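# Move SOC bottle from fridge to bench, shut door

## Task

Find the bottle marked with the letters SOC among the four in the refrigerator's bin, lift it out and set it upright on the bench. The other three must stay upright in the refrigerator, and the refrigerator door must end up closed. If no bottle carries SOC, take none out, close the door, and press the CALL key on the operator panel until it remains pressed in.

## Robot and tools

ROBOT. Two UR-type arms, left_arm and right_arm, each with a Robotiq 2F-140 gripper, ride on carriages (left_rail, right_rail) along one shared floor track. left_rail is always the carriage on the +y side. Each arm's base sits at x = 0, y = its carriage's position_m, z = 0.04 m, and faces +x. left_arm's fingers can fold at a hinge: grip with the outer quarter of the pads, since gripping near the palm or pressing fingertips onto a surface folds them and makes grips loose or unreliable. right_arm's fingers are rigid.

SCENE FRAME. Positions in results are in metres in a table-fixed frame: table top z = 0, +z up, +x the way the arms face, +y to their left, track along y at x = 0 with y = 0 at its middle. The table edge is at x = 0.17 m. Anything that ends up off the table (track and metal strip included) fails the task.

execute_actions(actions, cameras). actions is a list run in order. Each action may hold "rows", "steps", "until", and rail commands. "rows" is up to 15 rows, each used for one control step (1/30 s). Every row is a single list of 18 numbers in [-1, 1] covering both arms: left dx, dy, dz, rx, ry, rz, gripper position, force_limit, speed, then the same nine for the right arm. dx..rz are offsets, not poses: they are measured from that arm's Hand target as it stood when the action began, along that Hand target's own axes, and every row counts from that same start. Scale: 1.0 = 0.6 m for dx/dy/dz and 180 degrees for the rotation vector rx/ry/rz. Sending the same offset again moves further. Six zeros re-request the current Hand target. "steps" (1 to 450, default 15, at least the number of rows) sets the action's length; after the last row the arm keeps heading for that row's target. Ramp offsets gradually (about 0.01 per row is 0.18 m/s) to avoid jerks that shake loose a held part. Orientation commands are clipped to 32 degrees from the measured one per step.

GRIPPER NUMBERS. position: +1 fully open (140 mm), about -0.8 pads touch, -1 closes until blocked. force_limit -1..+1 (roughly 14 N to 58 N for a slow close); speed -1..+1 (about 30 to 250 mm/s), faster closing grips harder. Both start at +1. To keep a gripper unchanged, repeat its last three numbers; 0 is a real command. After closing, check object_status = 2 (0 moving, 1 blocked while opening, 3 reached target or pads met). position_measured is in counts: 3 open, 139 about 60 mm, 200 about 20 mm, 230 pads touching. To grip harder, raise force_limit and change position -1 to -0.98.

RAILS. Command inside an action as {"left_rail": {"position_m": ...}} (left_rail -0.8 to 1.5 m, right_rail -1.5 to 0.8 m), plus speed_m_s 0.01–1 and acceleration_factor 0.1–1; {"stop": true} brakes. Then wait with {"steps": n, "until": {"left_rail": {"position_status": ["!=", "moving"]}}}. "until" reads only rails; {"all": {"status": "ended"}} and {"any": {...}} also exist. Keep carriages about 0.78 m apart or more. Let a carriage arrive before aiming its arm at a scene point; an arm's target rides with its carriage. Statuses: done, moving, contact_stop, time_out, stopped, stopped_with_arm, stopped_for_other_arm, stopped_for_other_carriage; position_answer taken/not_taken (resend when not_taken). Out-of-range values or unknown names reject the whole call.

move(target, speed, blend, stop_force, zero, blocking, cameras). Straight-line paths for both arms. target is one 18-number row or a list of up to 15 rows, all offsets from the same starting Hand targets (not chained). speed in m/s, 0.002–3.6, default 0.25. blend in m rounds corners of a list (0 = stop at each). stop_force 3–120 N ends an arm's path on contact; don't rely on it for light pushes or while rotating; leave it out when pulling away from a contact. zero (default true) re-zeros the force reference. blocking=false returns early; then use wait or stop before further rows or moves. Result adds a move: line (done, off_target, held, fault, ...; limits=paced/held). Paths don't avoid obstacles; avoid passing near the arm's own base.

wait(seconds 0–10); stop() brakes a running move; zoom_image(camera, region [x0,y0,x1,y1], at most 504x504) on the latest image of one of cam_high, cam_low, cam_bench_left, cam_bench_mid, cam_bench_right, cam_left_wrist, cam_right_wrist (all 896x504); zero_wrist_force(arm); read_manual(section); finished_scene(scene) ends irreversibly.

RESULTS. Per arm: end_effector_position (the point between closed pads; fingertips extend about 33 mm past it), quaternion wxyz, velocities, Hand target, Joint positions (rail m, then six joints in rad), Joint velocities, torques, Motor temperatures, Wrist force/torque in the gripper's own axes (fingers along gripper +z, closing along y), Tool commands, object_status, rail status. Cameras come only when actions is empty or cameras is given.

AVOID. Torque limits 141 N m for big joints, 26.3 for wrists; about 150 N outside force causes a 10 s fault stop. Commanding past a firm contact faults the stiff arms. Any touch between the two arms, or one gripper squeezing the other's fingers, can end the scene. Don't drop parts, release moving parts, slam the door, or knock bottles over. MOTOR HOT appears near 70 °C; at 85 °C the arm brakes for 30–60 s, so don't hold loads or stretched poses longer than needed.

Each tool is called after "Request:" as name([rows], argument=value, ...), one row to a line, values as JSON.

## Session

Request:
execute_actions(actions=[])

Scene clock: 0.00 s.
left_arm: end_effector_position=(+0.3456, +1.2668, +0.5800) position_measured=3 object_status=3 end_effector_quat_wxyz=(+0.000, +0.000, +1.000, +0.000) | right_arm: end_effector_position=(+0.3456, -1.3520, +0.5800) position_measured=3 object_status=3 end_effector_quat_wxyz=(+0.000, +0.000, +1.000, +0.000)
Joint positions: left_arm=[1.24 -0.316 -1.725 0.971 -0.816 -1.571 -0.316] | right_arm=[-1.379 -0.316 -1.725 0.971 -0.816 -1.571 -0.316]
Joint velocities: within noise
Joint torques (N m): no reading
Motor temperatures (°C): left_arm=[33 36 33 39 39 42] | right_arm=[31 34 30 35 40 36]
Wrist force (N): no reading
Wrist torque (N m): no reading
Wrist force, peak (N): no reading
Hand target: left_arm +0.3456, +1.2668, +0.5800; +0.000, +0.000, +1.000, +0.000 | right_arm +0.3456, -1.3520, +0.5800; +0.000, +0.000, +1.000, +0.000
Tool commands: left_gripper/position=+1.0 left_gripper/force_limit=+1.0 left_gripper/speed=+1.0 right_gripper/position=+1.0 right_gripper/force_limit=+1.0 right_gripper/speed=+1.0
left_rail: position_m=1.240 position_status=done
right_rail: position_m=-1.379 position_status=done

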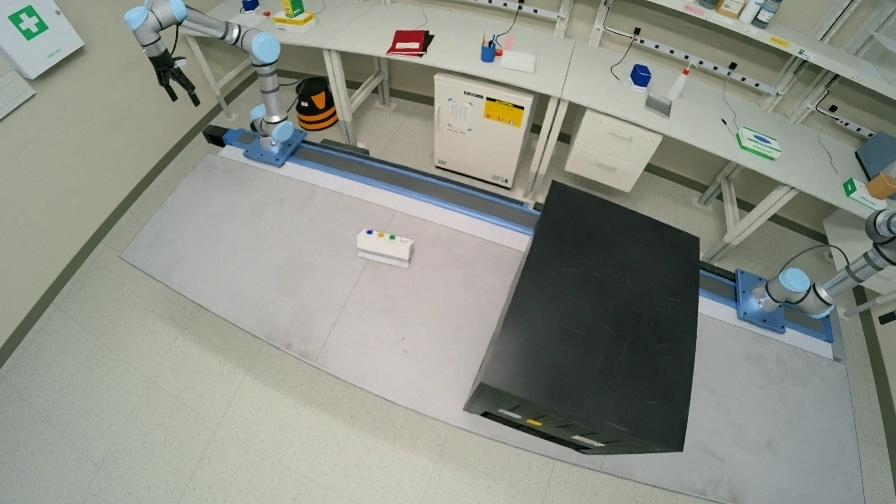

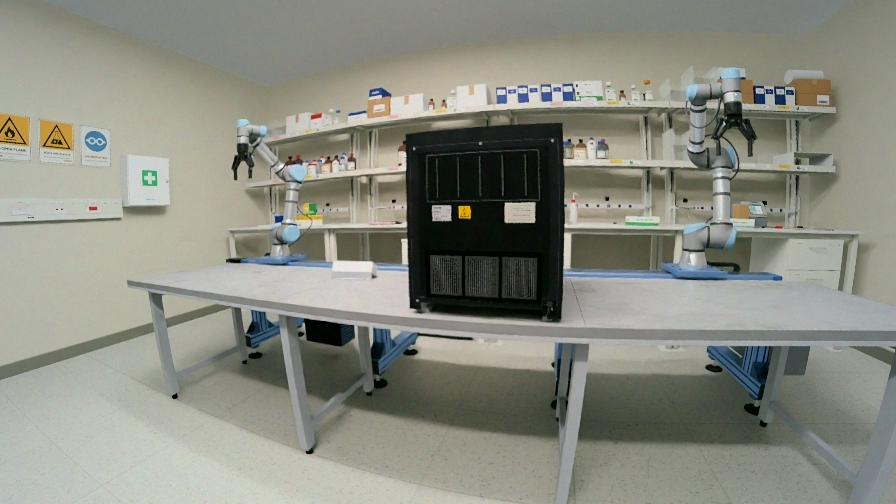

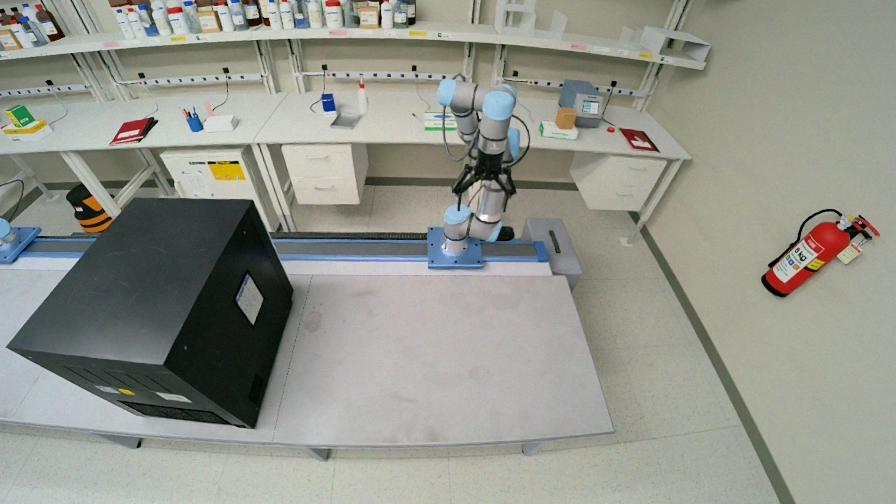

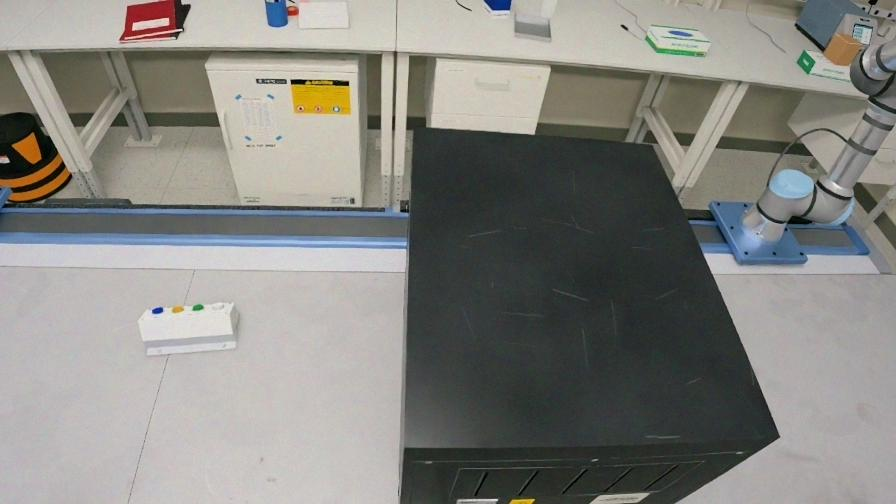

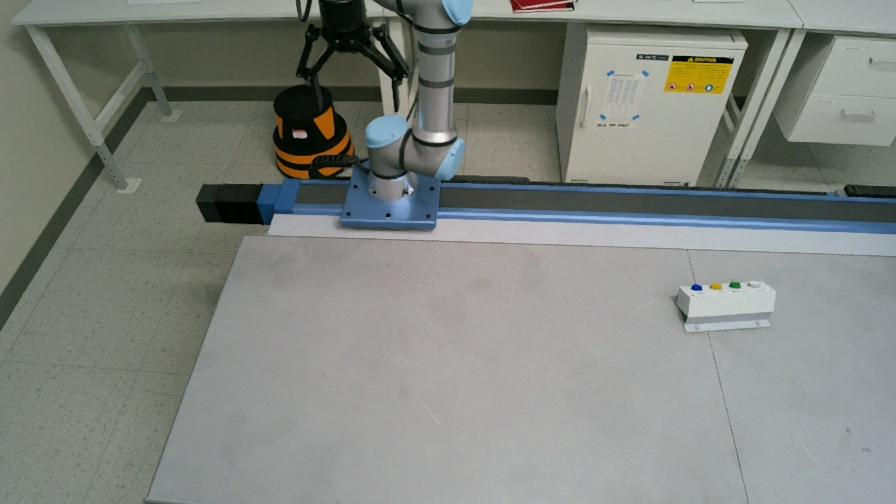

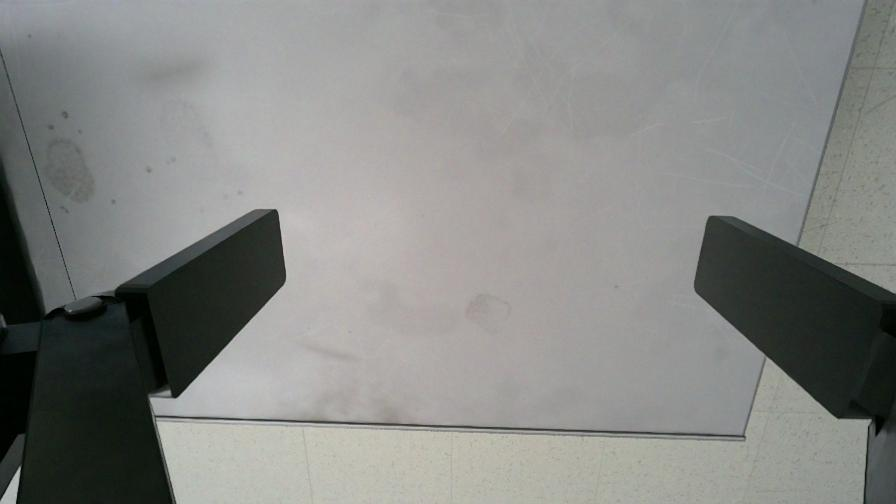

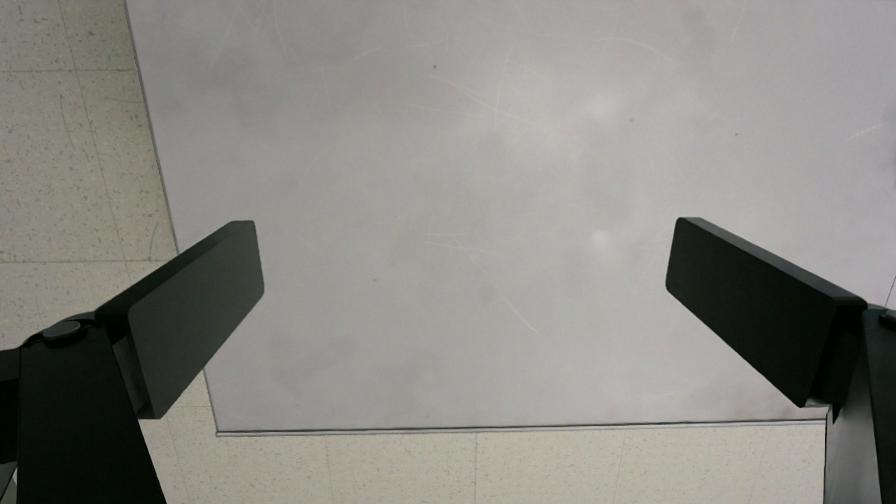

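Request:
move(target=[0.409,0,-0.117,0,-0.25,0,1,1,1,0,0,0,0,0,0,1,1,1])

Request:
execute_actions([
  {"left_rail":{"position_m":0.25,"acceleration_factor":0.5,"speed_m_s":0.6},"steps":200,"until":{"left_rail":{"position_status":["!=","moving"]}}},
], cameras=["cam_left_wrist","cam_bench_mid","cam_high"])

Scene clock: 104.20 s.
left_arm: end_effector_position=(+0.0989, +1.2673, +0.6503) position_measured=3 object_status=3 end_effector_quat_wxyz=(+0.401, +0.003, +0.916, -0.009) | right_arm: end_effector_position=(+0.3456, -1.3520, +0.5800) position_measured=3 object_status=3 end_effector_quat_wxyz=(+0.000, +0.000, +1.000, +0.000)
Joint positions: left_arm=[1.24 1.237 -2.383 1.356 -0.862 -2.346 1.113] | right_arm=[-1.379 -0.316 -1.725 0.971 -0.816 -1.571 -0.316]
Joint torques (N m): left_arm=[6.18 33.53 -29.12 -1.83 -3.55 1.76] | right_arm=[-0.1 -13.29 -18.3 -2.51 -0.34 0]
Wrist force (N): left_arm=[-0.3 -0.4 -1.1] | right_arm=[0.3 -0.3 0.4]
Wrist torque (N m): left_arm=[-0.09 0.08 0.05] | right_arm=[-0.06 -0.06 0.00]
Wrist force, peak (N): left_arm=[-2.0 0.1 0.1] | right_arm=[0.3 -0.5 0.5]
Hand target: left_arm +0.1002, +1.2668, +0.6502; +0.383, +0.000, +0.924, +0.000 | right_arm +0.3456, -1.3520, +0.5800; +0.000, +0.000, +1.000, +0.000
Off the commanded pose: left_arm 0.001 m, 2 deg | right_arm 0.000 m, 0 deg.
left_rail: position_m=1.240 position_status=done
right_rail: position_m=-1.379 position_status=done
move: done; limits=paced

Scene clock: 107.33 s.
left_arm: end_effector_position=(+0.0987, +0.2776, +0.6502) position_measured=3 object_status=3 end_effector_quat_wxyz=(+0.400, +0.003, +0.916, -0.006) | right_arm: end_effector_position=(+0.3456, -1.3520, +0.5800) position_measured=3 object_status=3 end_effector_quat_wxyz=(+0.000, +0.000, +1.000, +0.000)
Joint positions: left_arm=[0.25 1.331 -2.356 1.33 -0.779 -2.368 1.237] | right_arm=[-1.379 -0.316 -1.725 0.971 -0.816 -1.571 -0.316]
Joint torques (N m): left_arm=[7.1 30.69 -28.26 -1.86 -3.68 1.86] | right_arm=[-0.61 -14.99 -17.7 -2.45 -0.3 0.03]
Wrist force (N): left_arm=[0.4 -0.3 -1.4] | right_arm=[0.2 -0.3 0.3]
Wrist torque (N m): left_arm=[-0.09 -0.07 0.06] | right_arm=[-0.06 -0.04 -0.01]
Wrist force, peak (N): left_arm=[0.3 -1.4 -1.6] | right_arm=[0.2 -0.1 0.5]
Hand target: left_arm +0.1002, +0.2773, +0.6502; +0.383, +0.000, +0.924, +0.000 | right_arm +0.3456, -1.3520, +0.5800; +0.000, +0.000, +1.000, +0.000
Tool commands: left_gripper/position=+1.0 left_gripper/force_limit=+1.0 left_gripper/speed=+1.0 right_gripper/position=+1.0 right_gripper/force_limit=+1.0 right_gripper/speed=+1.0
Off the commanded pose: left_arm 0.002 m, 2 deg | right_arm 0.000 m, 0 deg.
left_rail: position_m=0.250 speed_m_s=0.60 position_status=done
right_rail: position_m=-1.379 position_status=done
camera_calibration:
cam_left_wrist: T_world_to_cam=[[0.0389634, 0.998921, -0.0252819, -0.256085], [0.399687, 0.00760893, 0.91662, -0.636173], [0.915823, -0.0458195, -0.398959, 0.328447], [0, 0, 0, 1]] pos_world=[-0.0365514, 0.275699, 0.707692]
Images, in order (width x height): cam_high 896x504, cam_bench_mid 896x504, cam_left_wrist 896x504.

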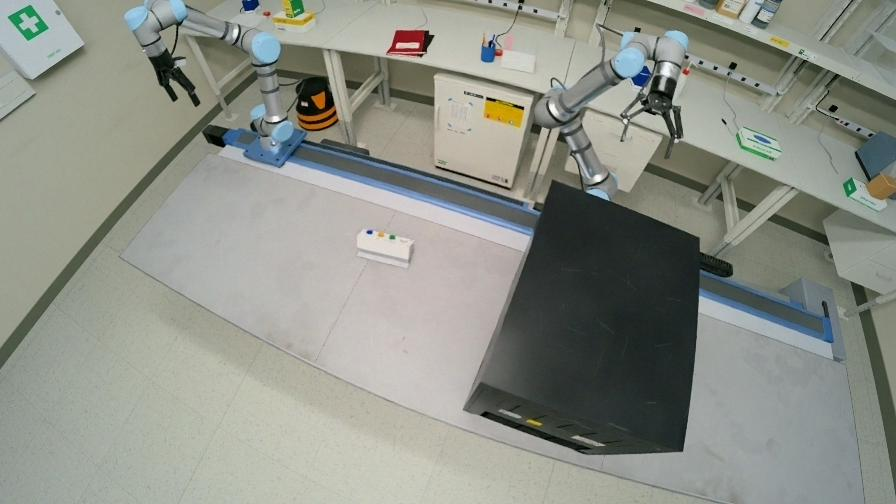

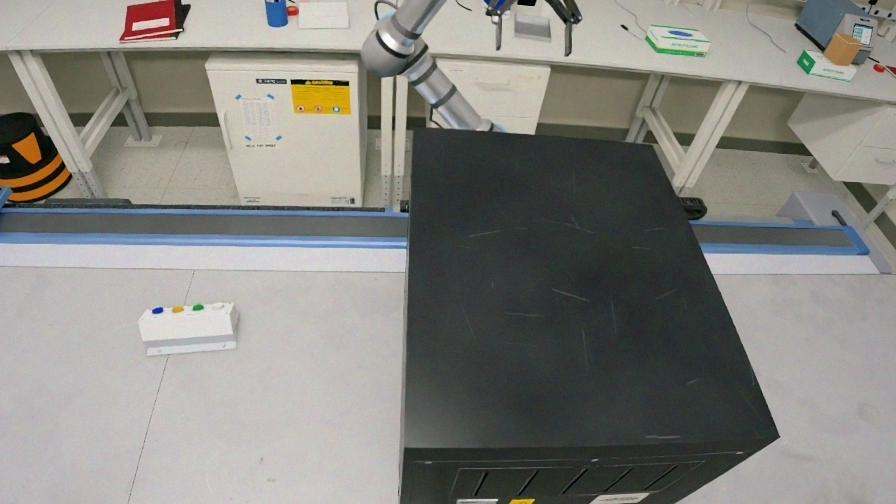

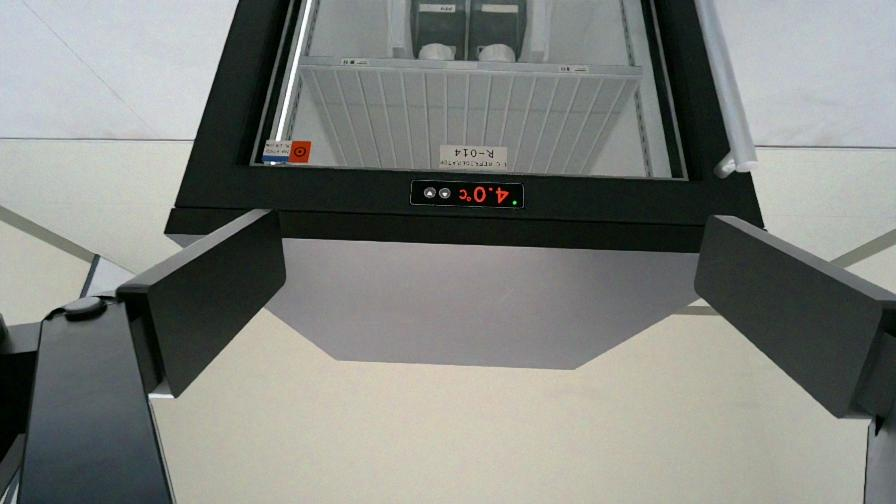

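Request:
zoom_image(camera="cam_left_wrist", region=[230, 0, 770, 220])

Region (230, 0, 770, 220) is 540x220 pixels. A region can be at most 504 by 504 pixels.

Request:
zoom_image(camera="cam_left_wrist", region=[250, 0, 750, 200])

Scaled by 1.008 from the camera's 896x504 image, which has a finer 1280x720 frame.

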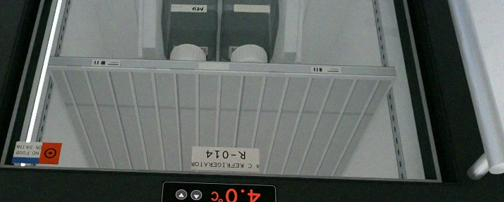

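Request:
execute_actions([
  {"left_rail":{"position_m":-0.1},"steps":200,"until":{"left_rail":{"position_status":["!=","moving"]}}},
])

Request:
move(target=[0.448,0.622,0.165,0,0,0,1,1,1,0,0,0,0,0,0,1,1,1], cameras=["cam_left_wrist"])

Scene clock: 144.87 s.
left_arm: end_effector_position=(+0.0987, -0.0724, +0.6502) position_measured=3 object_status=3 end_effector_quat_wxyz=(+0.400, +0.003, +0.916, -0.006) | right_arm: end_effector_position=(+0.3456, -1.3520, +0.5800) position_measured=3 object_status=3 end_effector_quat_wxyz=(+0.000, +0.000, +1.000, +0.000)
Joint positions: left_arm=[-0.1 1.331 -2.355 1.33 -0.778 -2.368 1.238] | right_arm=[-1.379 -0.316 -1.725 0.971 -0.816 -1.571 -0.316]
Joint torques (N m): left_arm=[-6.41 31.04 -24.67 -4.25 -2.81 -1.45] | right_arm=[-0.89 -14.07 -17.64 -2.38 -0.26 0]
Wrist force (N): left_arm=[0.3 -0.6 -1.6] | right_arm=[0.1 -0.1 0.5]
Wrist torque (N m): left_arm=[-0.14 -0.05 0.06] | right_arm=[-0.02 -0.02 -0.01]
Wrist force, peak (N): left_arm=[0.2 -1.3 -1.7] | right_arm=[0.7 -0.1 -0.1]
Hand target: left_arm +0.1002, -0.0727, +0.6502; +0.383, +0.000, +0.924, +0.000 | right_arm +0.3456, -1.3520, +0.5800; +0.000, +0.000, +1.000, +0.000
Tool commands: left_gripper/position=+1.0 left_gripper/force_limit=+1.0 left_gripper/speed=+1.0 right_gripper/position=+1.0 right_gripper/force_limit=+1.0 right_gripper/speed=+1.0
Off the commanded pose: left_arm 0.002 m, 2 deg | right_arm 0.000 m, 0 deg.
left_rail: position_m=-0.100 speed_m_s=0.60 position_status=done
right_rail: position_m=-1.379 position_status=done

Scene clock: 147.30 s.
left_arm: end_effector_position=(-0.0199, +0.3004, +0.3902) position_measured=3 object_status=3 end_effector_quat_wxyz=(+0.383, +0.000, +0.924, +0.000) | right_arm: end_effector_position=(+0.3456, -1.3520, +0.5800) position_measured=3 object_status=3 end_effector_quat_wxyz=(+0.000, +0.000, +1.000, +0.000)
Joint positions: left_arm=[-0.1 1.821 -1.669 1.647 -1.306 -2.326 1.917] | right_arm=[-1.379 -0.316 -1.725 0.971 -0.816 -1.571 -0.316]
Joint torques (N m): left_arm=[-5.28 -7.11 -40.04 -3.83 0.13 -1.93] | right_arm=[-1.35 -15.2 -18.02 -2.38 -0.23 0.02]
Wrist force (N): left_arm=[0.1 -0.4 -1.4] | right_arm=[0.3 -0.1 0.1]
Wrist torque (N m): left_arm=[-0.09 0.00 0.14] | right_arm=[-0.01 -0.06 0.00]
Wrist force, peak (N): left_arm=[-0.5 -2.2 -2.2] | right_arm=[0.3 -0.3 0.6]
Hand target: left_arm -0.0199, +0.3005, +0.3901; +0.383, +0.000, +0.924, +0.000 | right_arm +0.3456, -1.3520, +0.5800; +0.000, +0.000, +1.000, +0.000
Off the commanded pose: left_arm 0.000 m, 0 deg | right_arm 0.000 m, 0 deg.
left_rail: position_m=-0.100 speed_m_s=0.60 position_status=done
right_rail: position_m=-1.379 position_status=done
move: done
camera_calibration:
cam_left_wrist: T_world_to_cam=[[0.0287819, 0.999439, -0.0171296, -0.284424], [0.43417, 0.00293622, 0.900826, -0.342325], [0.900371, -0.0333647, -0.433842, 0.343947], [0, 0, 0, 1]] pos_world=[-0.152866, 0.296745, 0.452722]
Images, in order (width x height): cam_left_wrist 896x504.

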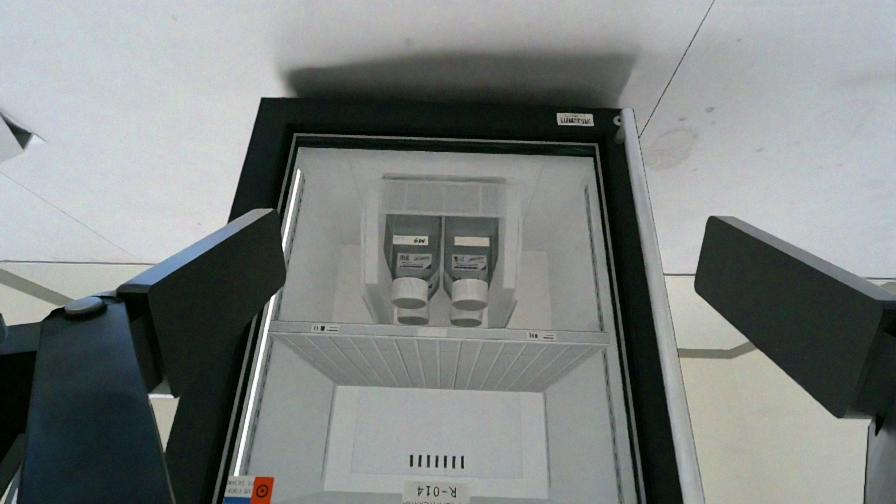

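Request:
zoom_image(camera="cam_left_wrist", region=[360, 160, 540, 340])

Scaled by 2.800 from the camera's 896x504 image, which has a finer 1280x720 frame.

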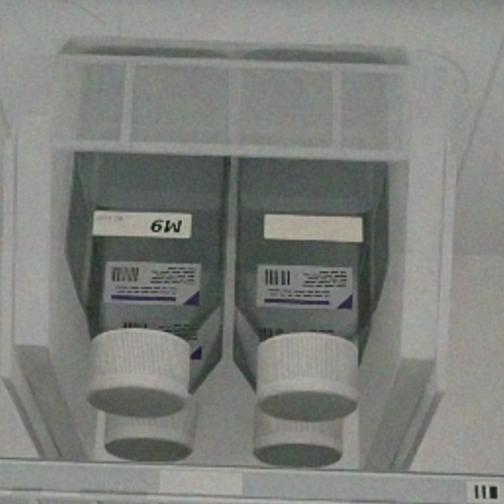

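Request:
execute_actions([
  {"left_rail":{"position_m":1.2},"steps":200,"until":{"left_rail":{"position_status":["!=","moving"]}}},
])

Request:
move(target=[-0.6245,-0.501,0.3653,0,0,0,1,1,1,0,0,0,0,0,0,1,1,1], speed=0.35)

Request:
move(target=[0.4065,-0.8667,0.0177,0.472,-0.195,0.195,1,1,1,0,0,0,0,0,0,1,1,1], speed=0.3, cameras=["cam_left_wrist","cam_bench_mid"])

Scene clock: 258.90 s.
left_arm: end_effector_position=(-0.0199, +1.6004, +0.3901) position_measured=3 object_status=3 end_effector_quat_wxyz=(+0.383, +0.000, +0.924, +0.000) | right_arm: end_effector_position=(+0.3456, -1.3520, +0.5800) position_measured=3 object_status=3 end_effector_quat_wxyz=(+0.000, +0.000, +1.000, +0.000)
Joint positions: left_arm=[1.2 1.821 -1.669 1.647 -1.306 -2.326 1.917] | right_arm=[-1.379 -0.316 -1.725 0.971 -0.816 -1.571 -0.316]
Joint torques (N m): left_arm=[0.74 -20.48 -26.41 -2.94 -0.48 -1.63] | right_arm=[-2.91 -15.27 -18.3 -2.28 -0.25 -0.06]
Wrist force (N): left_arm=[-0.1 -0.6 -1.3] | right_arm=[0.3 -0.1 0.1]
Wrist torque (N m): left_arm=[-0.13 0.05 0.14] | right_arm=[-0.02 -0.05 0.00]
Wrist force, peak (N): left_arm=[-0.2 -1.9 -1.6] | right_arm=[0.5 -0.1 0.5]
Hand target: left_arm -0.0199, +1.6004, +0.3901; +0.383, +0.000, +0.924, +0.000 | right_arm +0.3456, -1.3520, +0.5800; +0.000, +0.000, +1.000, +0.000
Tool commands: left_gripper/position=+1.0 left_gripper/force_limit=+1.0 left_gripper/speed=+1.0 right_gripper/position=+1.0 right_gripper/force_limit=+1.0 right_gripper/speed=+1.0
Off the commanded pose: left_arm 0.000 m, 0 deg | right_arm 0.000 m, 0 deg.
left_rail: position_m=1.200 speed_m_s=0.60 position_status=done
right_rail: position_m=-1.379 position_status=done

Scene clock: 261.33 s.
left_arm: end_effector_position=(+0.4001, +1.2998, +0.5001) position_measured=3 object_status=3 end_effector_quat_wxyz=(+0.383, +0.000, +0.924, +0.000) | right_arm: end_effector_position=(+0.3456, -1.3520, +0.5800) position_measured=3 object_status=3 end_effector_quat_wxyz=(+0.000, +0.000, +1.000, +0.000)
Joint positions: left_arm=[1.2 -0.198 -2.302 1.96 -2.005 -1.431 -0.141] | right_arm=[-1.379 -0.316 -1.725 0.971 -0.816 -1.571 -0.316]
Joint torques (N m): left_arm=[-6.72 -7.79 -40.4 -2.37 1.87 -1.9] | right_arm=[-1.66 -15.57 -17.79 -2.27 -0.24 0]
Wrist force (N): left_arm=[-0.1 -0.5 -1.2] | right_arm=[0.2 -0.3 0.1]
Wrist torque (N m): left_arm=[-0.11 0.06 0.21] | right_arm=[-0.06 -0.05 -0.01]
Wrist force, peak (N): left_arm=[1.8 1.1 -2.4] | right_arm=[0.5 -0.4 0.0]
Hand target: left_arm +0.4001, +1.2998, +0.5001; +0.383, +0.000, +0.924, +0.000 | right_arm +0.3456, -1.3520, +0.5800; +0.000, +0.000, +1.000, +0.000
Off the commanded pose: left_arm 0.000 m, 0 deg | right_arm 0.000 m, 0 deg.
left_rail: position_m=1.200 speed_m_s=0.60 position_status=done
right_rail: position_m=-1.379 position_status=done
move: done

Scene clock: 265.07 s.
left_arm: end_effector_position=(+0.2351, +0.7798, +0.3201) position_measured=3 object_status=3 end_effector_quat_wxyz=(+0.500, +0.500, +0.500, -0.500) | right_arm: end_effector_position=(+0.3456, -1.3520, +0.5800) position_measured=3 object_status=3 end_effector_quat_wxyz=(+0.000, +0.000, +1.000, +0.000)
Joint positions: left_arm=[1.2 -0.974 -1.236 2.594 -4.5 -2.168 -0.002] | right_arm=[-1.379 -0.316 -1.725 0.971 -0.816 -1.571 -0.316]
Joint torques (N m): left_arm=[6.62 -9.02 -20.22 -3.54 -1.89 -2.07] | right_arm=[-2.45 -15.68 -18.43 -2.26 -0.11 -0.06]
Wrist force (N): left_arm=[-0.6 -0.3 -2.7] | right_arm=[0.3 0.0 0.2]
Wrist torque (N m): left_arm=[-0.04 0.20 0.24] | right_arm=[0.01 -0.05 -0.01]
Wrist force, peak (N): left_arm=[0.1 -0.5 -2.8] | right_arm=[0.7 -0.2 0.3]
Hand target: left_arm +0.2351, +0.7798, +0.3201; +0.500, +0.500, +0.500, -0.501 | right_arm +0.3456, -1.3520, +0.5800; +0.000, +0.000, +1.000, +0.000
Off the commanded pose: left_arm 0.000 m, 0 deg | right_arm 0.000 m, 0 deg.
left_rail: position_m=1.200 speed_m_s=0.60 position_status=done
right_rail: position_m=-1.379 position_status=done
move: done
camera_calibration:
cam_left_wrist: T_world_to_cam=[[0.999445, -0.0326666, 0.00650975, -0.202987], [0.00463581, 0.329951, 0.943987, -0.559232], [-0.0329847, -0.943433, 0.329919, 0.784617], [0, 0, 0, 1]] pos_world=[0.231347, 0.918121, 0.270369]
Images, in order (width x height): cam_bench_mid 896x504, cam_left_wrist 896x504.

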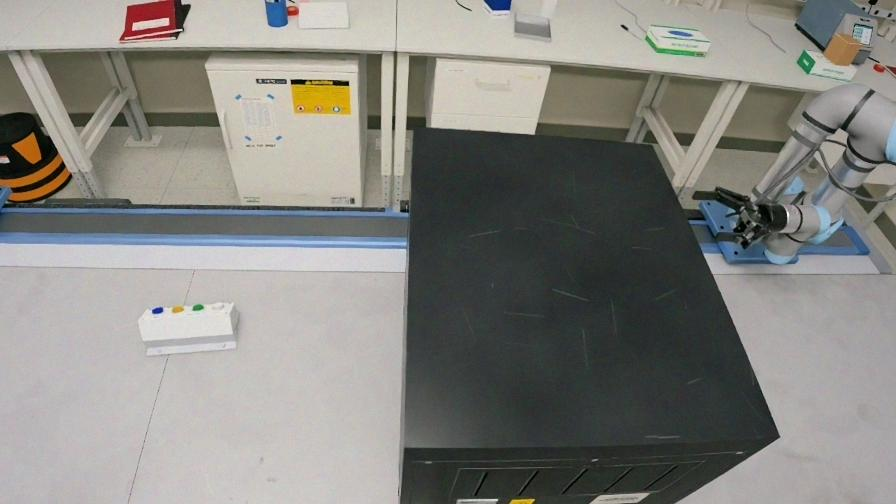

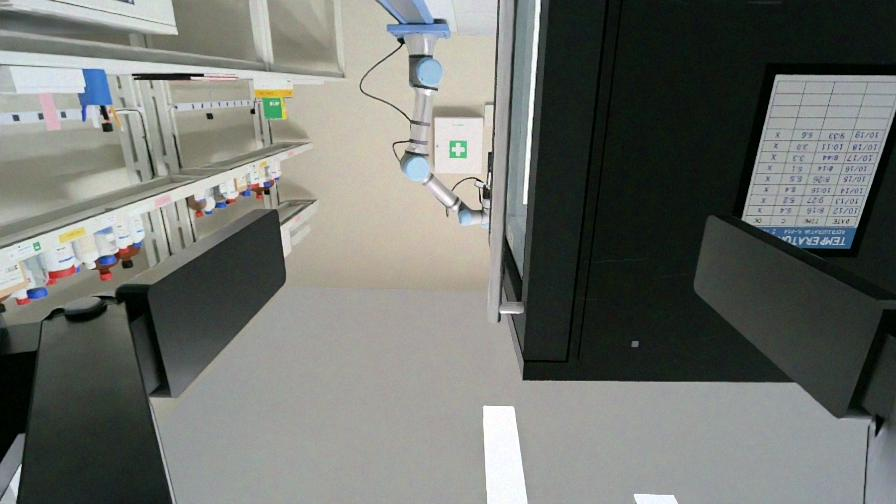

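Request:
zoom_image(camera="cam_left_wrist", region=[440, 160, 620, 400])

Scaled by 2.100 from the camera's 896x504 image, which has a finer 1280x720 frame.

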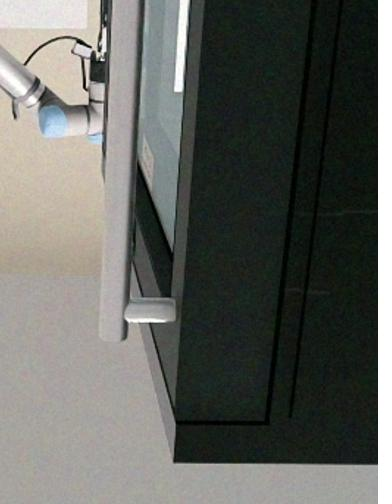

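Request:
move(target=[0.0333,0.0573,0.3,0,0,0,-0.44,-0.5,0,0,0,0,0,0,0,1,1,1], speed=0.2, cameras=["cam_left_wrist"])

Scene clock: 308.90 s.
left_arm: end_effector_position=(+0.2694, +0.5999, +0.3001) position_measured=185 object_status=3 end_effector_quat_wxyz=(+0.500, +0.500, +0.500, -0.501) | right_arm: end_effector_position=(+0.3456, -1.3520, +0.5800) position_measured=3 object_status=3 end_effector_quat_wxyz=(+0.000, +0.000, +1.000, +0.000)
Joint positions: left_arm=[1.2 -1.164 -1.015 2.199 -4.326 -1.977 -0.002] | right_arm=[-1.379 -0.316 -1.725 0.971 -0.816 -1.571 -0.316]
Joint torques (N m): left_arm=[-6.37 -22.91 -24.55 -1.01 1.59 -1.48] | right_arm=[-2.48 -16.17 -18.3 -2.08 -0.33 -0.03]
Wrist force (N): left_arm=[-0.6 -0.4 -2.5] | right_arm=[0.2 -0.1 0.1]
Wrist torque (N m): left_arm=[-0.07 0.27 0.25] | right_arm=[-0.03 -0.05 0.00]
Wrist force, peak (N): left_arm=[-0.7 -0.6 -4.3] | right_arm=[0.5 -0.5 0.0]
Hand target: left_arm +0.2694, +0.5998, +0.3001; +0.500, +0.500, +0.500, -0.501 | right_arm +0.3456, -1.3520, +0.5800; +0.000, +0.000, +1.000, +0.000
Off the commanded pose: left_arm 0.000 m, 0 deg | right_arm 0.000 m, 0 deg.
left_rail: position_m=1.200 speed_m_s=0.60 position_status=done
right_rail: position_m=-1.379 position_status=done
move: done
camera_calibration:
cam_left_wrist: T_world_to_cam=[[0.999441, -0.0327924, 0.00645308, -0.24291], [0.00473389, 0.330036, 0.943957, -0.481106], [-0.0330844, -0.943399, 0.330006, 0.622541], [0, 0, 0, 1]] pos_world=[0.265648, 0.738121, 0.250269]
Images, in order (width x height): cam_left_wrist 896x504.

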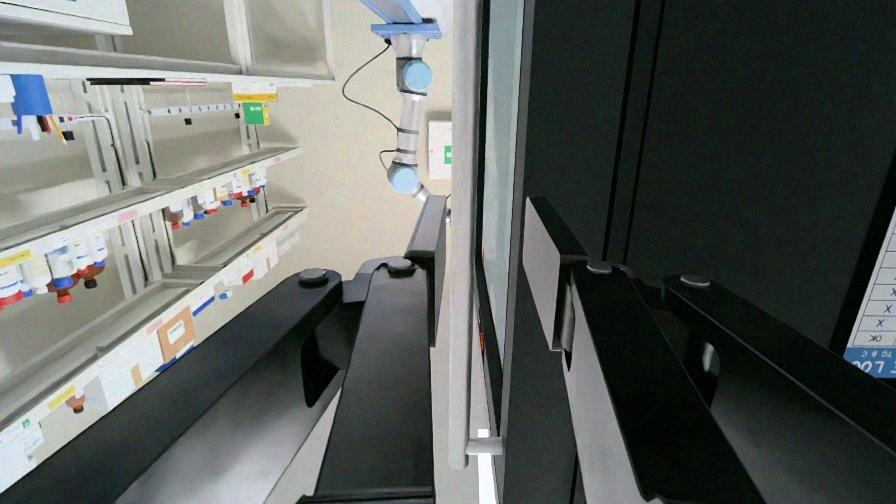

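Request:
zoom_image(camera="cam_left_wrist", region=[390, 160, 610, 480])

Scaled by 1.575 from the camera's 896x504 image, which has a finer 1280x720 frame.

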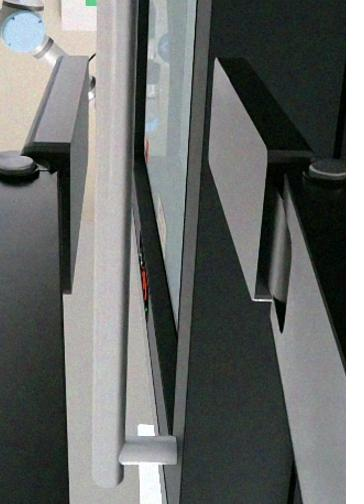

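Request:
move(target=[0,-0.0133,0.1,0,0,0,-0.44,-0.5,0,0,0,0,0,0,0,1,1,1], speed=0.1, cameras=["cam_left_wrist"])

Request:
zoom_image(camera="cam_left_wrist", region=[390, 160, 610, 480])

Scene clock: 329.40 s.
left_arm: end_effector_position=(+0.2614, +0.5398, +0.3001) position_measured=185 object_status=3 end_effector_quat_wxyz=(+0.500, +0.500, +0.500, -0.501) | right_arm: end_effector_position=(+0.3456, -1.3520, +0.5800) position_measured=3 object_status=3 end_effector_quat_wxyz=(+0.000, +0.000, +1.000, +0.000)
Joint positions: left_arm=[1.2 -1.238 -0.966 2.078 -4.254 -1.903 -0.002] | right_arm=[-1.379 -0.316 -1.725 0.971 -0.816 -1.571 -0.316]
Joint torques (N m): left_arm=[-5.61 -26.6 -25.71 -0.83 1.61 1] | right_arm=[-3.43 -16.48 -18.04 -1.94 -0.41 -0.04]
Wrist force (N): left_arm=[-0.3 -0.4 -2.8] | right_arm=[0.3 -0.5 0.1]
Wrist torque (N m): left_arm=[-0.05 0.20 0.25] | right_arm=[-0.10 -0.05 0.00]
Wrist force, peak (N): left_arm=[-0.5 -0.2 -3.6] | right_arm=[0.5 -0.6 0.1]
Hand target: left_arm +0.2614, +0.5398, +0.3001; +0.500, +0.500, +0.500, -0.501 | right_arm +0.3456, -1.3520, +0.5800; +0.000, +0.000, +1.000, +0.000
Off the commanded pose: left_arm 0.000 m, 0 deg | right_arm 0.000 m, 0 deg.
left_rail: position_m=1.200 speed_m_s=0.60 position_status=done
right_rail: position_m=-1.379 position_status=done
move: done
camera_calibration:
cam_left_wrist: T_world_to_cam=[[0.999442, -0.0327585, 0.00654703, -0.236928], [0.00463406, 0.330039, 0.943956, -0.461243], [-0.0330833, -0.943399, 0.330007, 0.565672], [0, 0, 0, 1]] pos_world=[0.257648, 0.678121, 0.250269]
Images, in order (width x height): cam_left_wrist 896x504.

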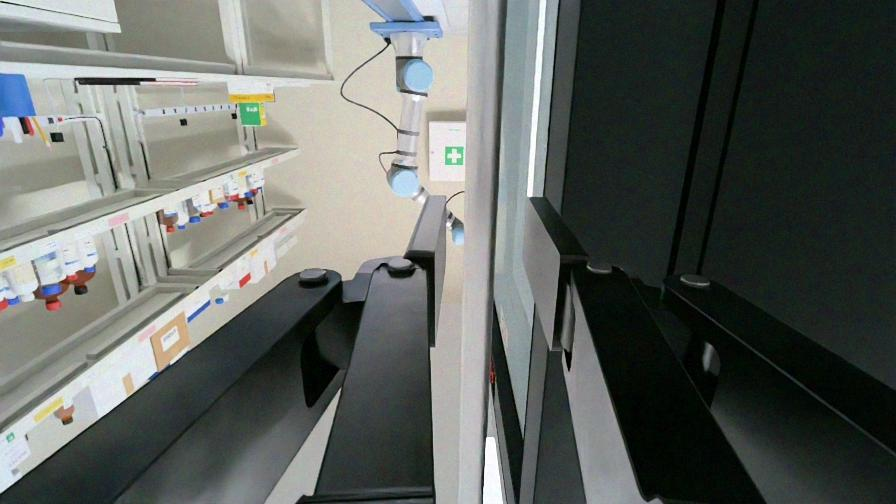

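Scaled by 1.575 from the camera's 896x504 image, which has a finer 1280x720 frame.

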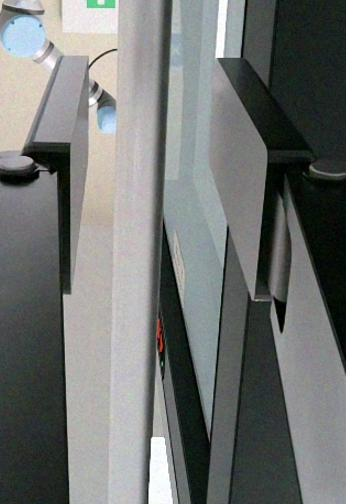

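Request:
move(target=[0,-0.0033,0.0483,0,0,0,-0.49,-0.5,-1,0,0,0,0,0,0,1,1,1], speed=0.04, stop_force=10, cameras=["cam_left_wrist"])

Request:
zoom_image(camera="cam_left_wrist", region=[390, 160, 610, 480])

Scene clock: 352.73 s.
left_arm: end_effector_position=(+0.2594, +0.5108, +0.3001) position_measured=191 object_status=3 end_effector_quat_wxyz=(+0.500, +0.500, +0.500, -0.501) | right_arm: end_effector_position=(+0.3456, -1.3520, +0.5800) position_measured=3 object_status=3 end_effector_quat_wxyz=(+0.000, +0.000, +1.000, +0.000)
Joint positions: left_arm=[1.2 -1.264 -0.937 2.011 -4.215 -1.878 -0.002] | right_arm=[-1.379 -0.316 -1.725 0.971 -0.816 -1.571 -0.316]
Joint torques (N m): left_arm=[-6.68 -27.32 -27.44 -0.83 1.61 1.2] | right_arm=[-4.18 -17.53 -18.53 -1.82 -0.21 0]
Wrist force (N): left_arm=[-0.1 -0.3 -2.7] | right_arm=[0.1 -0.1 0.1]
Wrist torque (N m): left_arm=[-0.03 0.17 0.25] | right_arm=[-0.02 -0.01 0.00]
Wrist force, peak (N): left_arm=[-0.6 -0.8 -3.2] | right_arm=[0.7 -0.3 0.4]
Hand target: left_arm +0.2594, +0.5108, +0.3001; +0.500, +0.500, +0.500, -0.501 | right_arm +0.3456, -1.3520, +0.5800; +0.000, +0.000, +1.000, +0.000
Off the commanded pose: left_arm 0.000 m, 0 deg | right_arm 0.000 m, 0 deg.
left_rail: position_m=1.200 speed_m_s=0.60 position_status=done
right_rail: position_m=-1.379 position_status=done
move: done
camera_calibration:
cam_left_wrist: T_world_to_cam=[[0.999442, -0.0327585, 0.00654703, -0.23588], [0.00463406, 0.330039, 0.943956, -0.451757], [-0.0330833, -0.943399, 0.330007, 0.538214], [0, 0, 0, 1]] pos_world=[0.255648, 0.649121, 0.250369]
Images, in order (width x height): cam_left_wrist 896x504.

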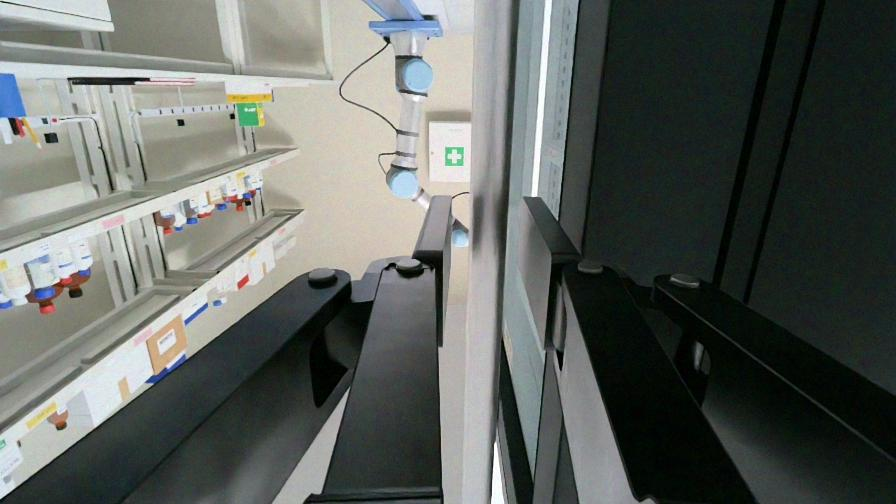

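Scaled by 1.575 from the camera's 896x504 image, which has a finer 1280x720 frame.

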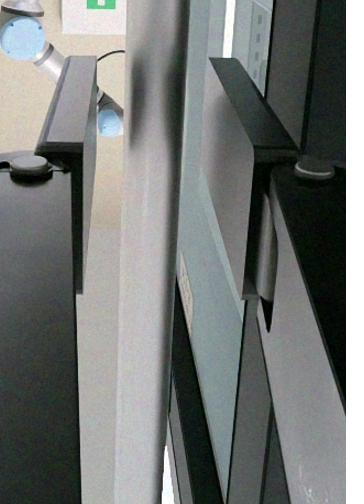

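Request:
execute_actions([
  {"rows":[[0,0,0,0,0,0,-1,-0.5,-1,0,0,0,0,0,0,1,1,1]],"steps":60},
], cameras=["cam_left_wrist"])

Scene clock: 364.03 s.
left_arm: end_effector_position=(+0.2594, +0.5108, +0.3001) position_measured=209 object_status=2 end_effector_quat_wxyz=(+0.500, +0.500, +0.500, -0.501) | right_arm: end_effector_position=(+0.3456, -1.3520, +0.5800) position_measured=3 object_status=3 end_effector_quat_wxyz=(+0.000, +0.000, +1.000, +0.000)
Joint positions: left_arm=[1.2 -1.264 -0.937 2.011 -4.215 -1.878 -0.002] | right_arm=[-1.379 -0.316 -1.725 0.971 -0.816 -1.571 -0.316]
Joint torques (N m): left_arm=[-5.99 -27.67 -14.92 -3.68 -5.15 1.04] | right_arm=[-5.16 -17.61 -17.7 -1.86 -0.31 0.03]
Wrist force (N): left_arm=[-0.6 9.5 -2.9] | right_arm=[0.5 -0.3 0.2]
Wrist torque (N m): left_arm=[-0.40 0.30 0.30] | right_arm=[-0.06 -0.11 0.00]
Wrist force, peak (N): left_arm=[-0.8 9.9 -3.2] | right_arm=[0.7 -0.3 -0.2]
Hand target: left_arm +0.2594, +0.5108, +0.3001; +0.500, +0.500, +0.500, -0.501 | right_arm +0.3456, -1.3520, +0.5800; +0.000, +0.000, +1.000, +0.000
Off the commanded pose: left_arm 0.000 m, 0 deg | right_arm 0.000 m, 0 deg.
left_rail: position_m=1.200 speed_m_s=0.60 position_status=done
right_rail: position_m=-1.379 position_status=done
camera_calibration:
cam_left_wrist: T_world_to_cam=[[0.999442, -0.0327585, 0.00654703, -0.23588], [0.00463406, 0.330039, 0.943956, -0.451757], [-0.0330833, -0.943399, 0.330007, 0.538214], [0, 0, 0, 1]] pos_world=[0.255648, 0.649121, 0.250369]
Images, in order (width x height): cam_left_wrist 896x504.

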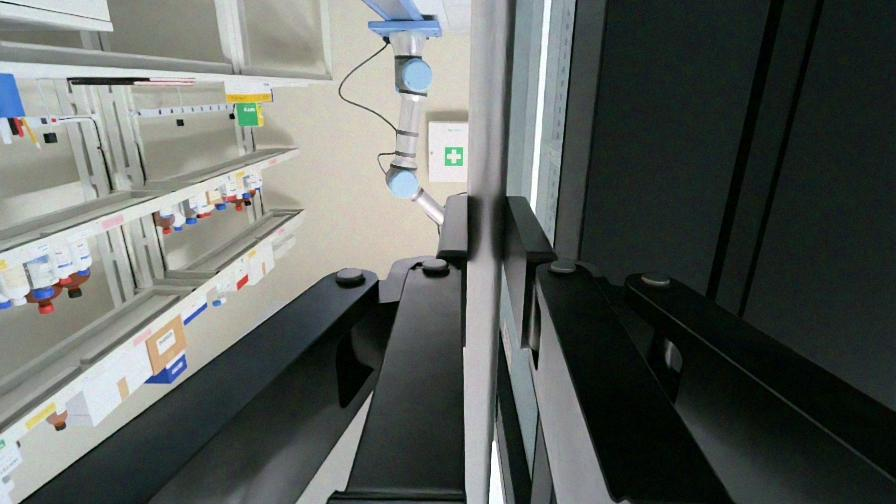

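Request:
move(target=[0,-0.0688,0.0110,-0.0278,0,0,-1,-0.5,-1,0,0,0,0,0,0,1,1,1], speed=0.05, stop_force=60, cameras=["cam_left_wrist"])

Scene clock: 379.63 s.
left_arm: end_effector_position=(+0.2182, +0.5042, +0.3002) position_measured=209 object_status=2 end_effector_quat_wxyz=(+0.521, +0.477, +0.522, -0.478) | right_arm: end_effector_position=(+0.3456, -1.3520, +0.5800) position_measured=3 object_status=3 end_effector_quat_wxyz=(+0.000, +0.000, +1.000, +0.000)
Joint positions: left_arm=[1.2 -1.426 -0.973 2.095 -4.263 -1.629 -0.002] | right_arm=[-1.379 -0.316 -1.725 0.971 -0.816 -1.571 -0.316]
Joint torques (N m): left_arm=[-8.52 -50.73 -12.18 -1.91 2.29 1.15] | right_arm=[-4.56 -17.63 -17.62 -1.75 -0.36 0.01]
Wrist force (N): left_arm=[1.9 -1.5 -30.9] | right_arm=[0.3 -0.1 -0.1]
Wrist torque (N m): left_arm=[0.26 0.43 0.33] | right_arm=[-0.02 -0.07 -0.01]
Wrist force, peak (N): left_arm=[1.4 -1.5 -32.2] | right_arm=[0.7 -0.3 -0.2]
Hand target: left_arm +0.2182, +0.5042, +0.3002; +0.521, +0.477, +0.522, -0.478 | right_arm +0.3456, -1.3520, +0.5800; +0.000, +0.000, +1.000, +0.000
Off the commanded pose: left_arm 0.000 m, 0 deg | right_arm 0.000 m, 0 deg.
left_rail: position_m=1.200 speed_m_s=0.60 position_status=done
right_rail: position_m=-1.379 position_status=done
move: done
camera_calibration:
cam_left_wrist: T_world_to_cam=[[0.998492, 0.0545067, 0.0064642, -0.23867], [-0.0240724, 0.329019, 0.944016, -0.442599], [0.0493284, -0.942749, 0.329835, 0.512359], [0, 0, 0, 1]] pos_world=[0.202382, 0.641658, 0.250369]
Images, in order (width x height): cam_left_wrist 896x504.

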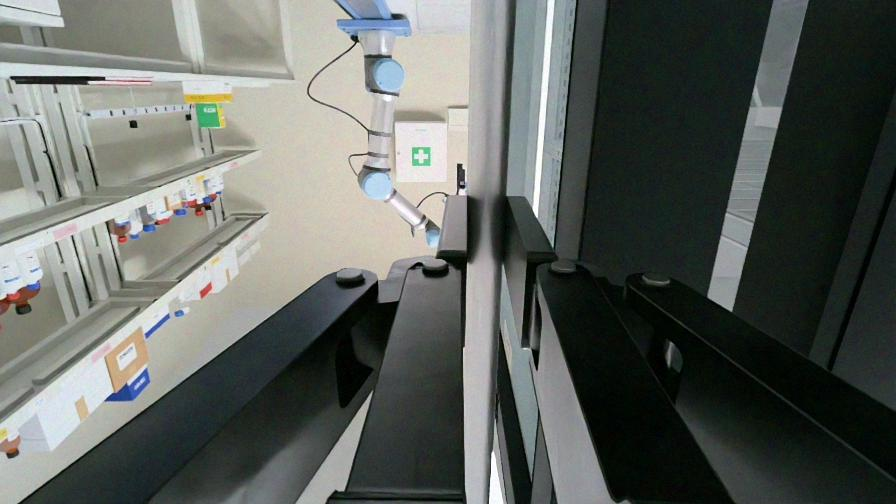

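Request:
move(target=[0,-0.0685,0.0037,-0.0278,0,0,-1,-0.5,-1,0,0,0,0,0,0,1,1,1], speed=0.06, stop_force=60, zero=false)

Scene clock: 393.57 s.
left_arm: end_effector_position=(+0.1774, +0.4985, +0.3003) position_measured=210 object_status=2 end_effector_quat_wxyz=(+0.541, +0.454, +0.542, -0.455) | right_arm: end_effector_position=(+0.3456, -1.3520, +0.5800) position_measured=3 object_status=3 end_effector_quat_wxyz=(+0.000, +0.000, +1.000, +0.000)
Joint positions: left_arm=[1.2 -1.596 -0.994 2.144 -4.292 -1.371 -0.002] | right_arm=[-1.379 -0.316 -1.725 0.971 -0.816 -1.571 -0.316]
Joint torques (N m): left_arm=[-6.49 -51.14 -0.52 -4.29 1.42 -1.74] | right_arm=[-5.56 -18.89 -17.61 -1.57 -0.37 0.04]
Wrist force (N): left_arm=[-1.7 1.5 -0.8] | right_arm=[0.2 -0.2 -0.1]
Wrist torque (N m): left_arm=[0.19 0.46 0.28] | right_arm=[-0.05 -0.06 -0.01]
Wrist force, peak (N): left_arm=[0.9 -1.1 -31.3] | right_arm=[0.7 -0.3 0.0]
Hand target: left_arm +0.1774, +0.4985, +0.3003; +0.541, +0.454, +0.542, -0.455 | right_arm +0.3456, -1.3520, +0.5800; +0.000, +0.000, +1.000, +0.000
Off the commanded pose: left_arm 0.000 m, 0 deg | right_arm 0.000 m, 0 deg.
left_rail: position_m=1.200 speed_m_s=0.60 position_status=done
right_rail: position_m=-1.379 position_status=done
move: done

Request:
move([
  [0,-0.1362,0.0212,-0.0556,0,0,-1,-0.5,-1,0,0,0,0,0,0,1,1,1],
  [0,-0.242,0.0547,-0.1,0,0,-1,-0.5,-1,0,0,0,0,0,0,1,1,1],
], speed=0.1, blend=0.02, stop_force=60, zero=false, cameras=["cam_left_wrist","cam_high"])

Scene clock: 420.87 s.
left_arm: end_effector_position=(+0.0401, +0.4409, +0.3005) position_measured=215 object_status=2 end_effector_quat_wxyz=(+0.606, +0.364, +0.607, -0.365) | right_arm: end_effector_position=(+0.3456, -1.3520, +0.5800) position_measured=3 object_status=3 end_effector_quat_wxyz=(+0.000, +0.000, +1.000, +0.000)
Joint positions: left_arm=[1.2 -2.058 -0.889 1.896 -4.147 -0.595 -0.003] | right_arm=[-1.379 -0.316 -1.725 0.971 -0.816 -1.571 -0.316]
Joint torques (N m): left_arm=[7.05 -31.74 -34.19 1.09 2.56 -2] | right_arm=[-6.44 -18.76 -17.72 -1.46 -0.37 -0.02]
Wrist force (N): left_arm=[2.6 -1.5 -36.3] | right_arm=[0.4 -0.4 -0.2]
Wrist torque (N m): left_arm=[0.34 0.49 0.28] | right_arm=[-0.09 -0.10 -0.01]
Wrist force, peak (N): left_arm=[2.0 -1.8 -36.8] | right_arm=[0.9 -0.1 -0.3]
Hand target: left_arm +0.0401, +0.4409, +0.3005; +0.606, +0.364, +0.607, -0.365 | right_arm +0.3456, -1.3520, +0.5800; +0.000, +0.000, +1.000, +0.000
Off the commanded pose: left_arm 0.000 m, 0 deg | right_arm 0.000 m, 0 deg.
left_rail: position_m=1.200 speed_m_s=0.60 position_status=done
right_rail: position_m=-1.379 position_status=done
move: done
camera_calibration:
cam_left_wrist: T_world_to_cam=[[0.897758, 0.44044, 0.00661362, -0.223616], [-0.150612, 0.292818, 0.944232, -0.405461], [0.413941, -0.848687, 0.329215, 0.405373], [0, 0, 0, 1]] pos_world=[-0.0281147, 0.56125, 0.250873]
Images, in order (width x height): cam_high 896x504, cam_left_wrist 896x504.

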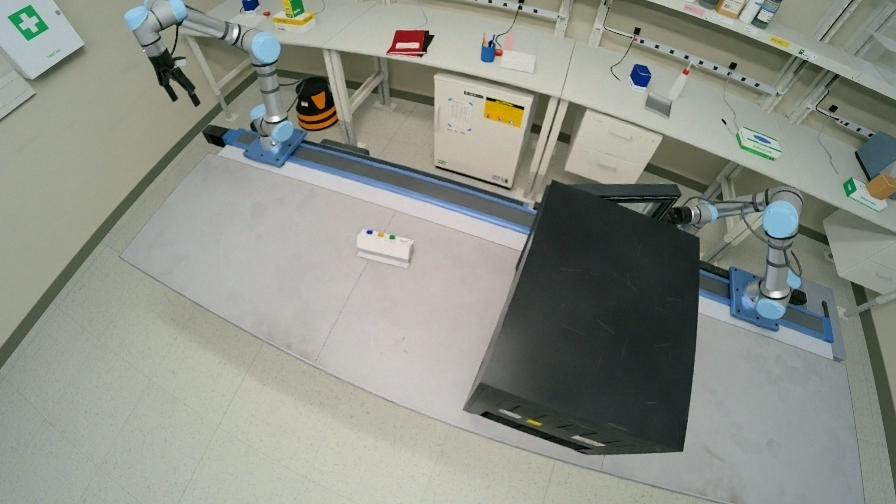

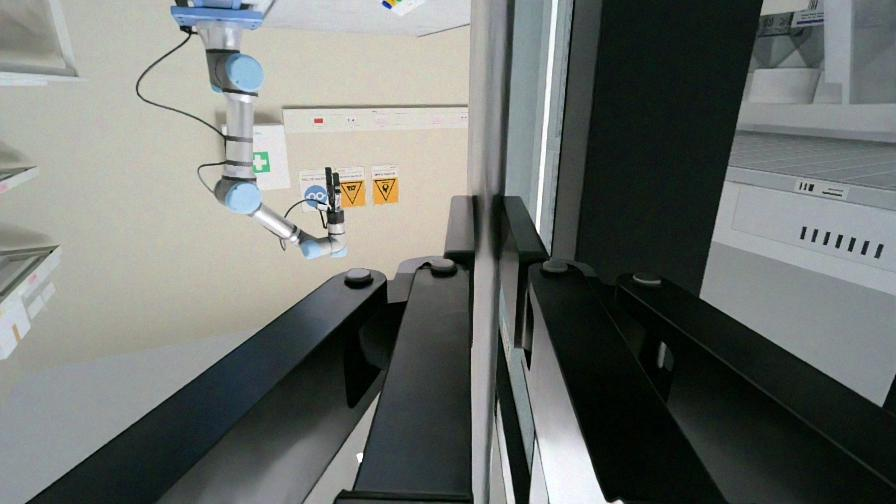

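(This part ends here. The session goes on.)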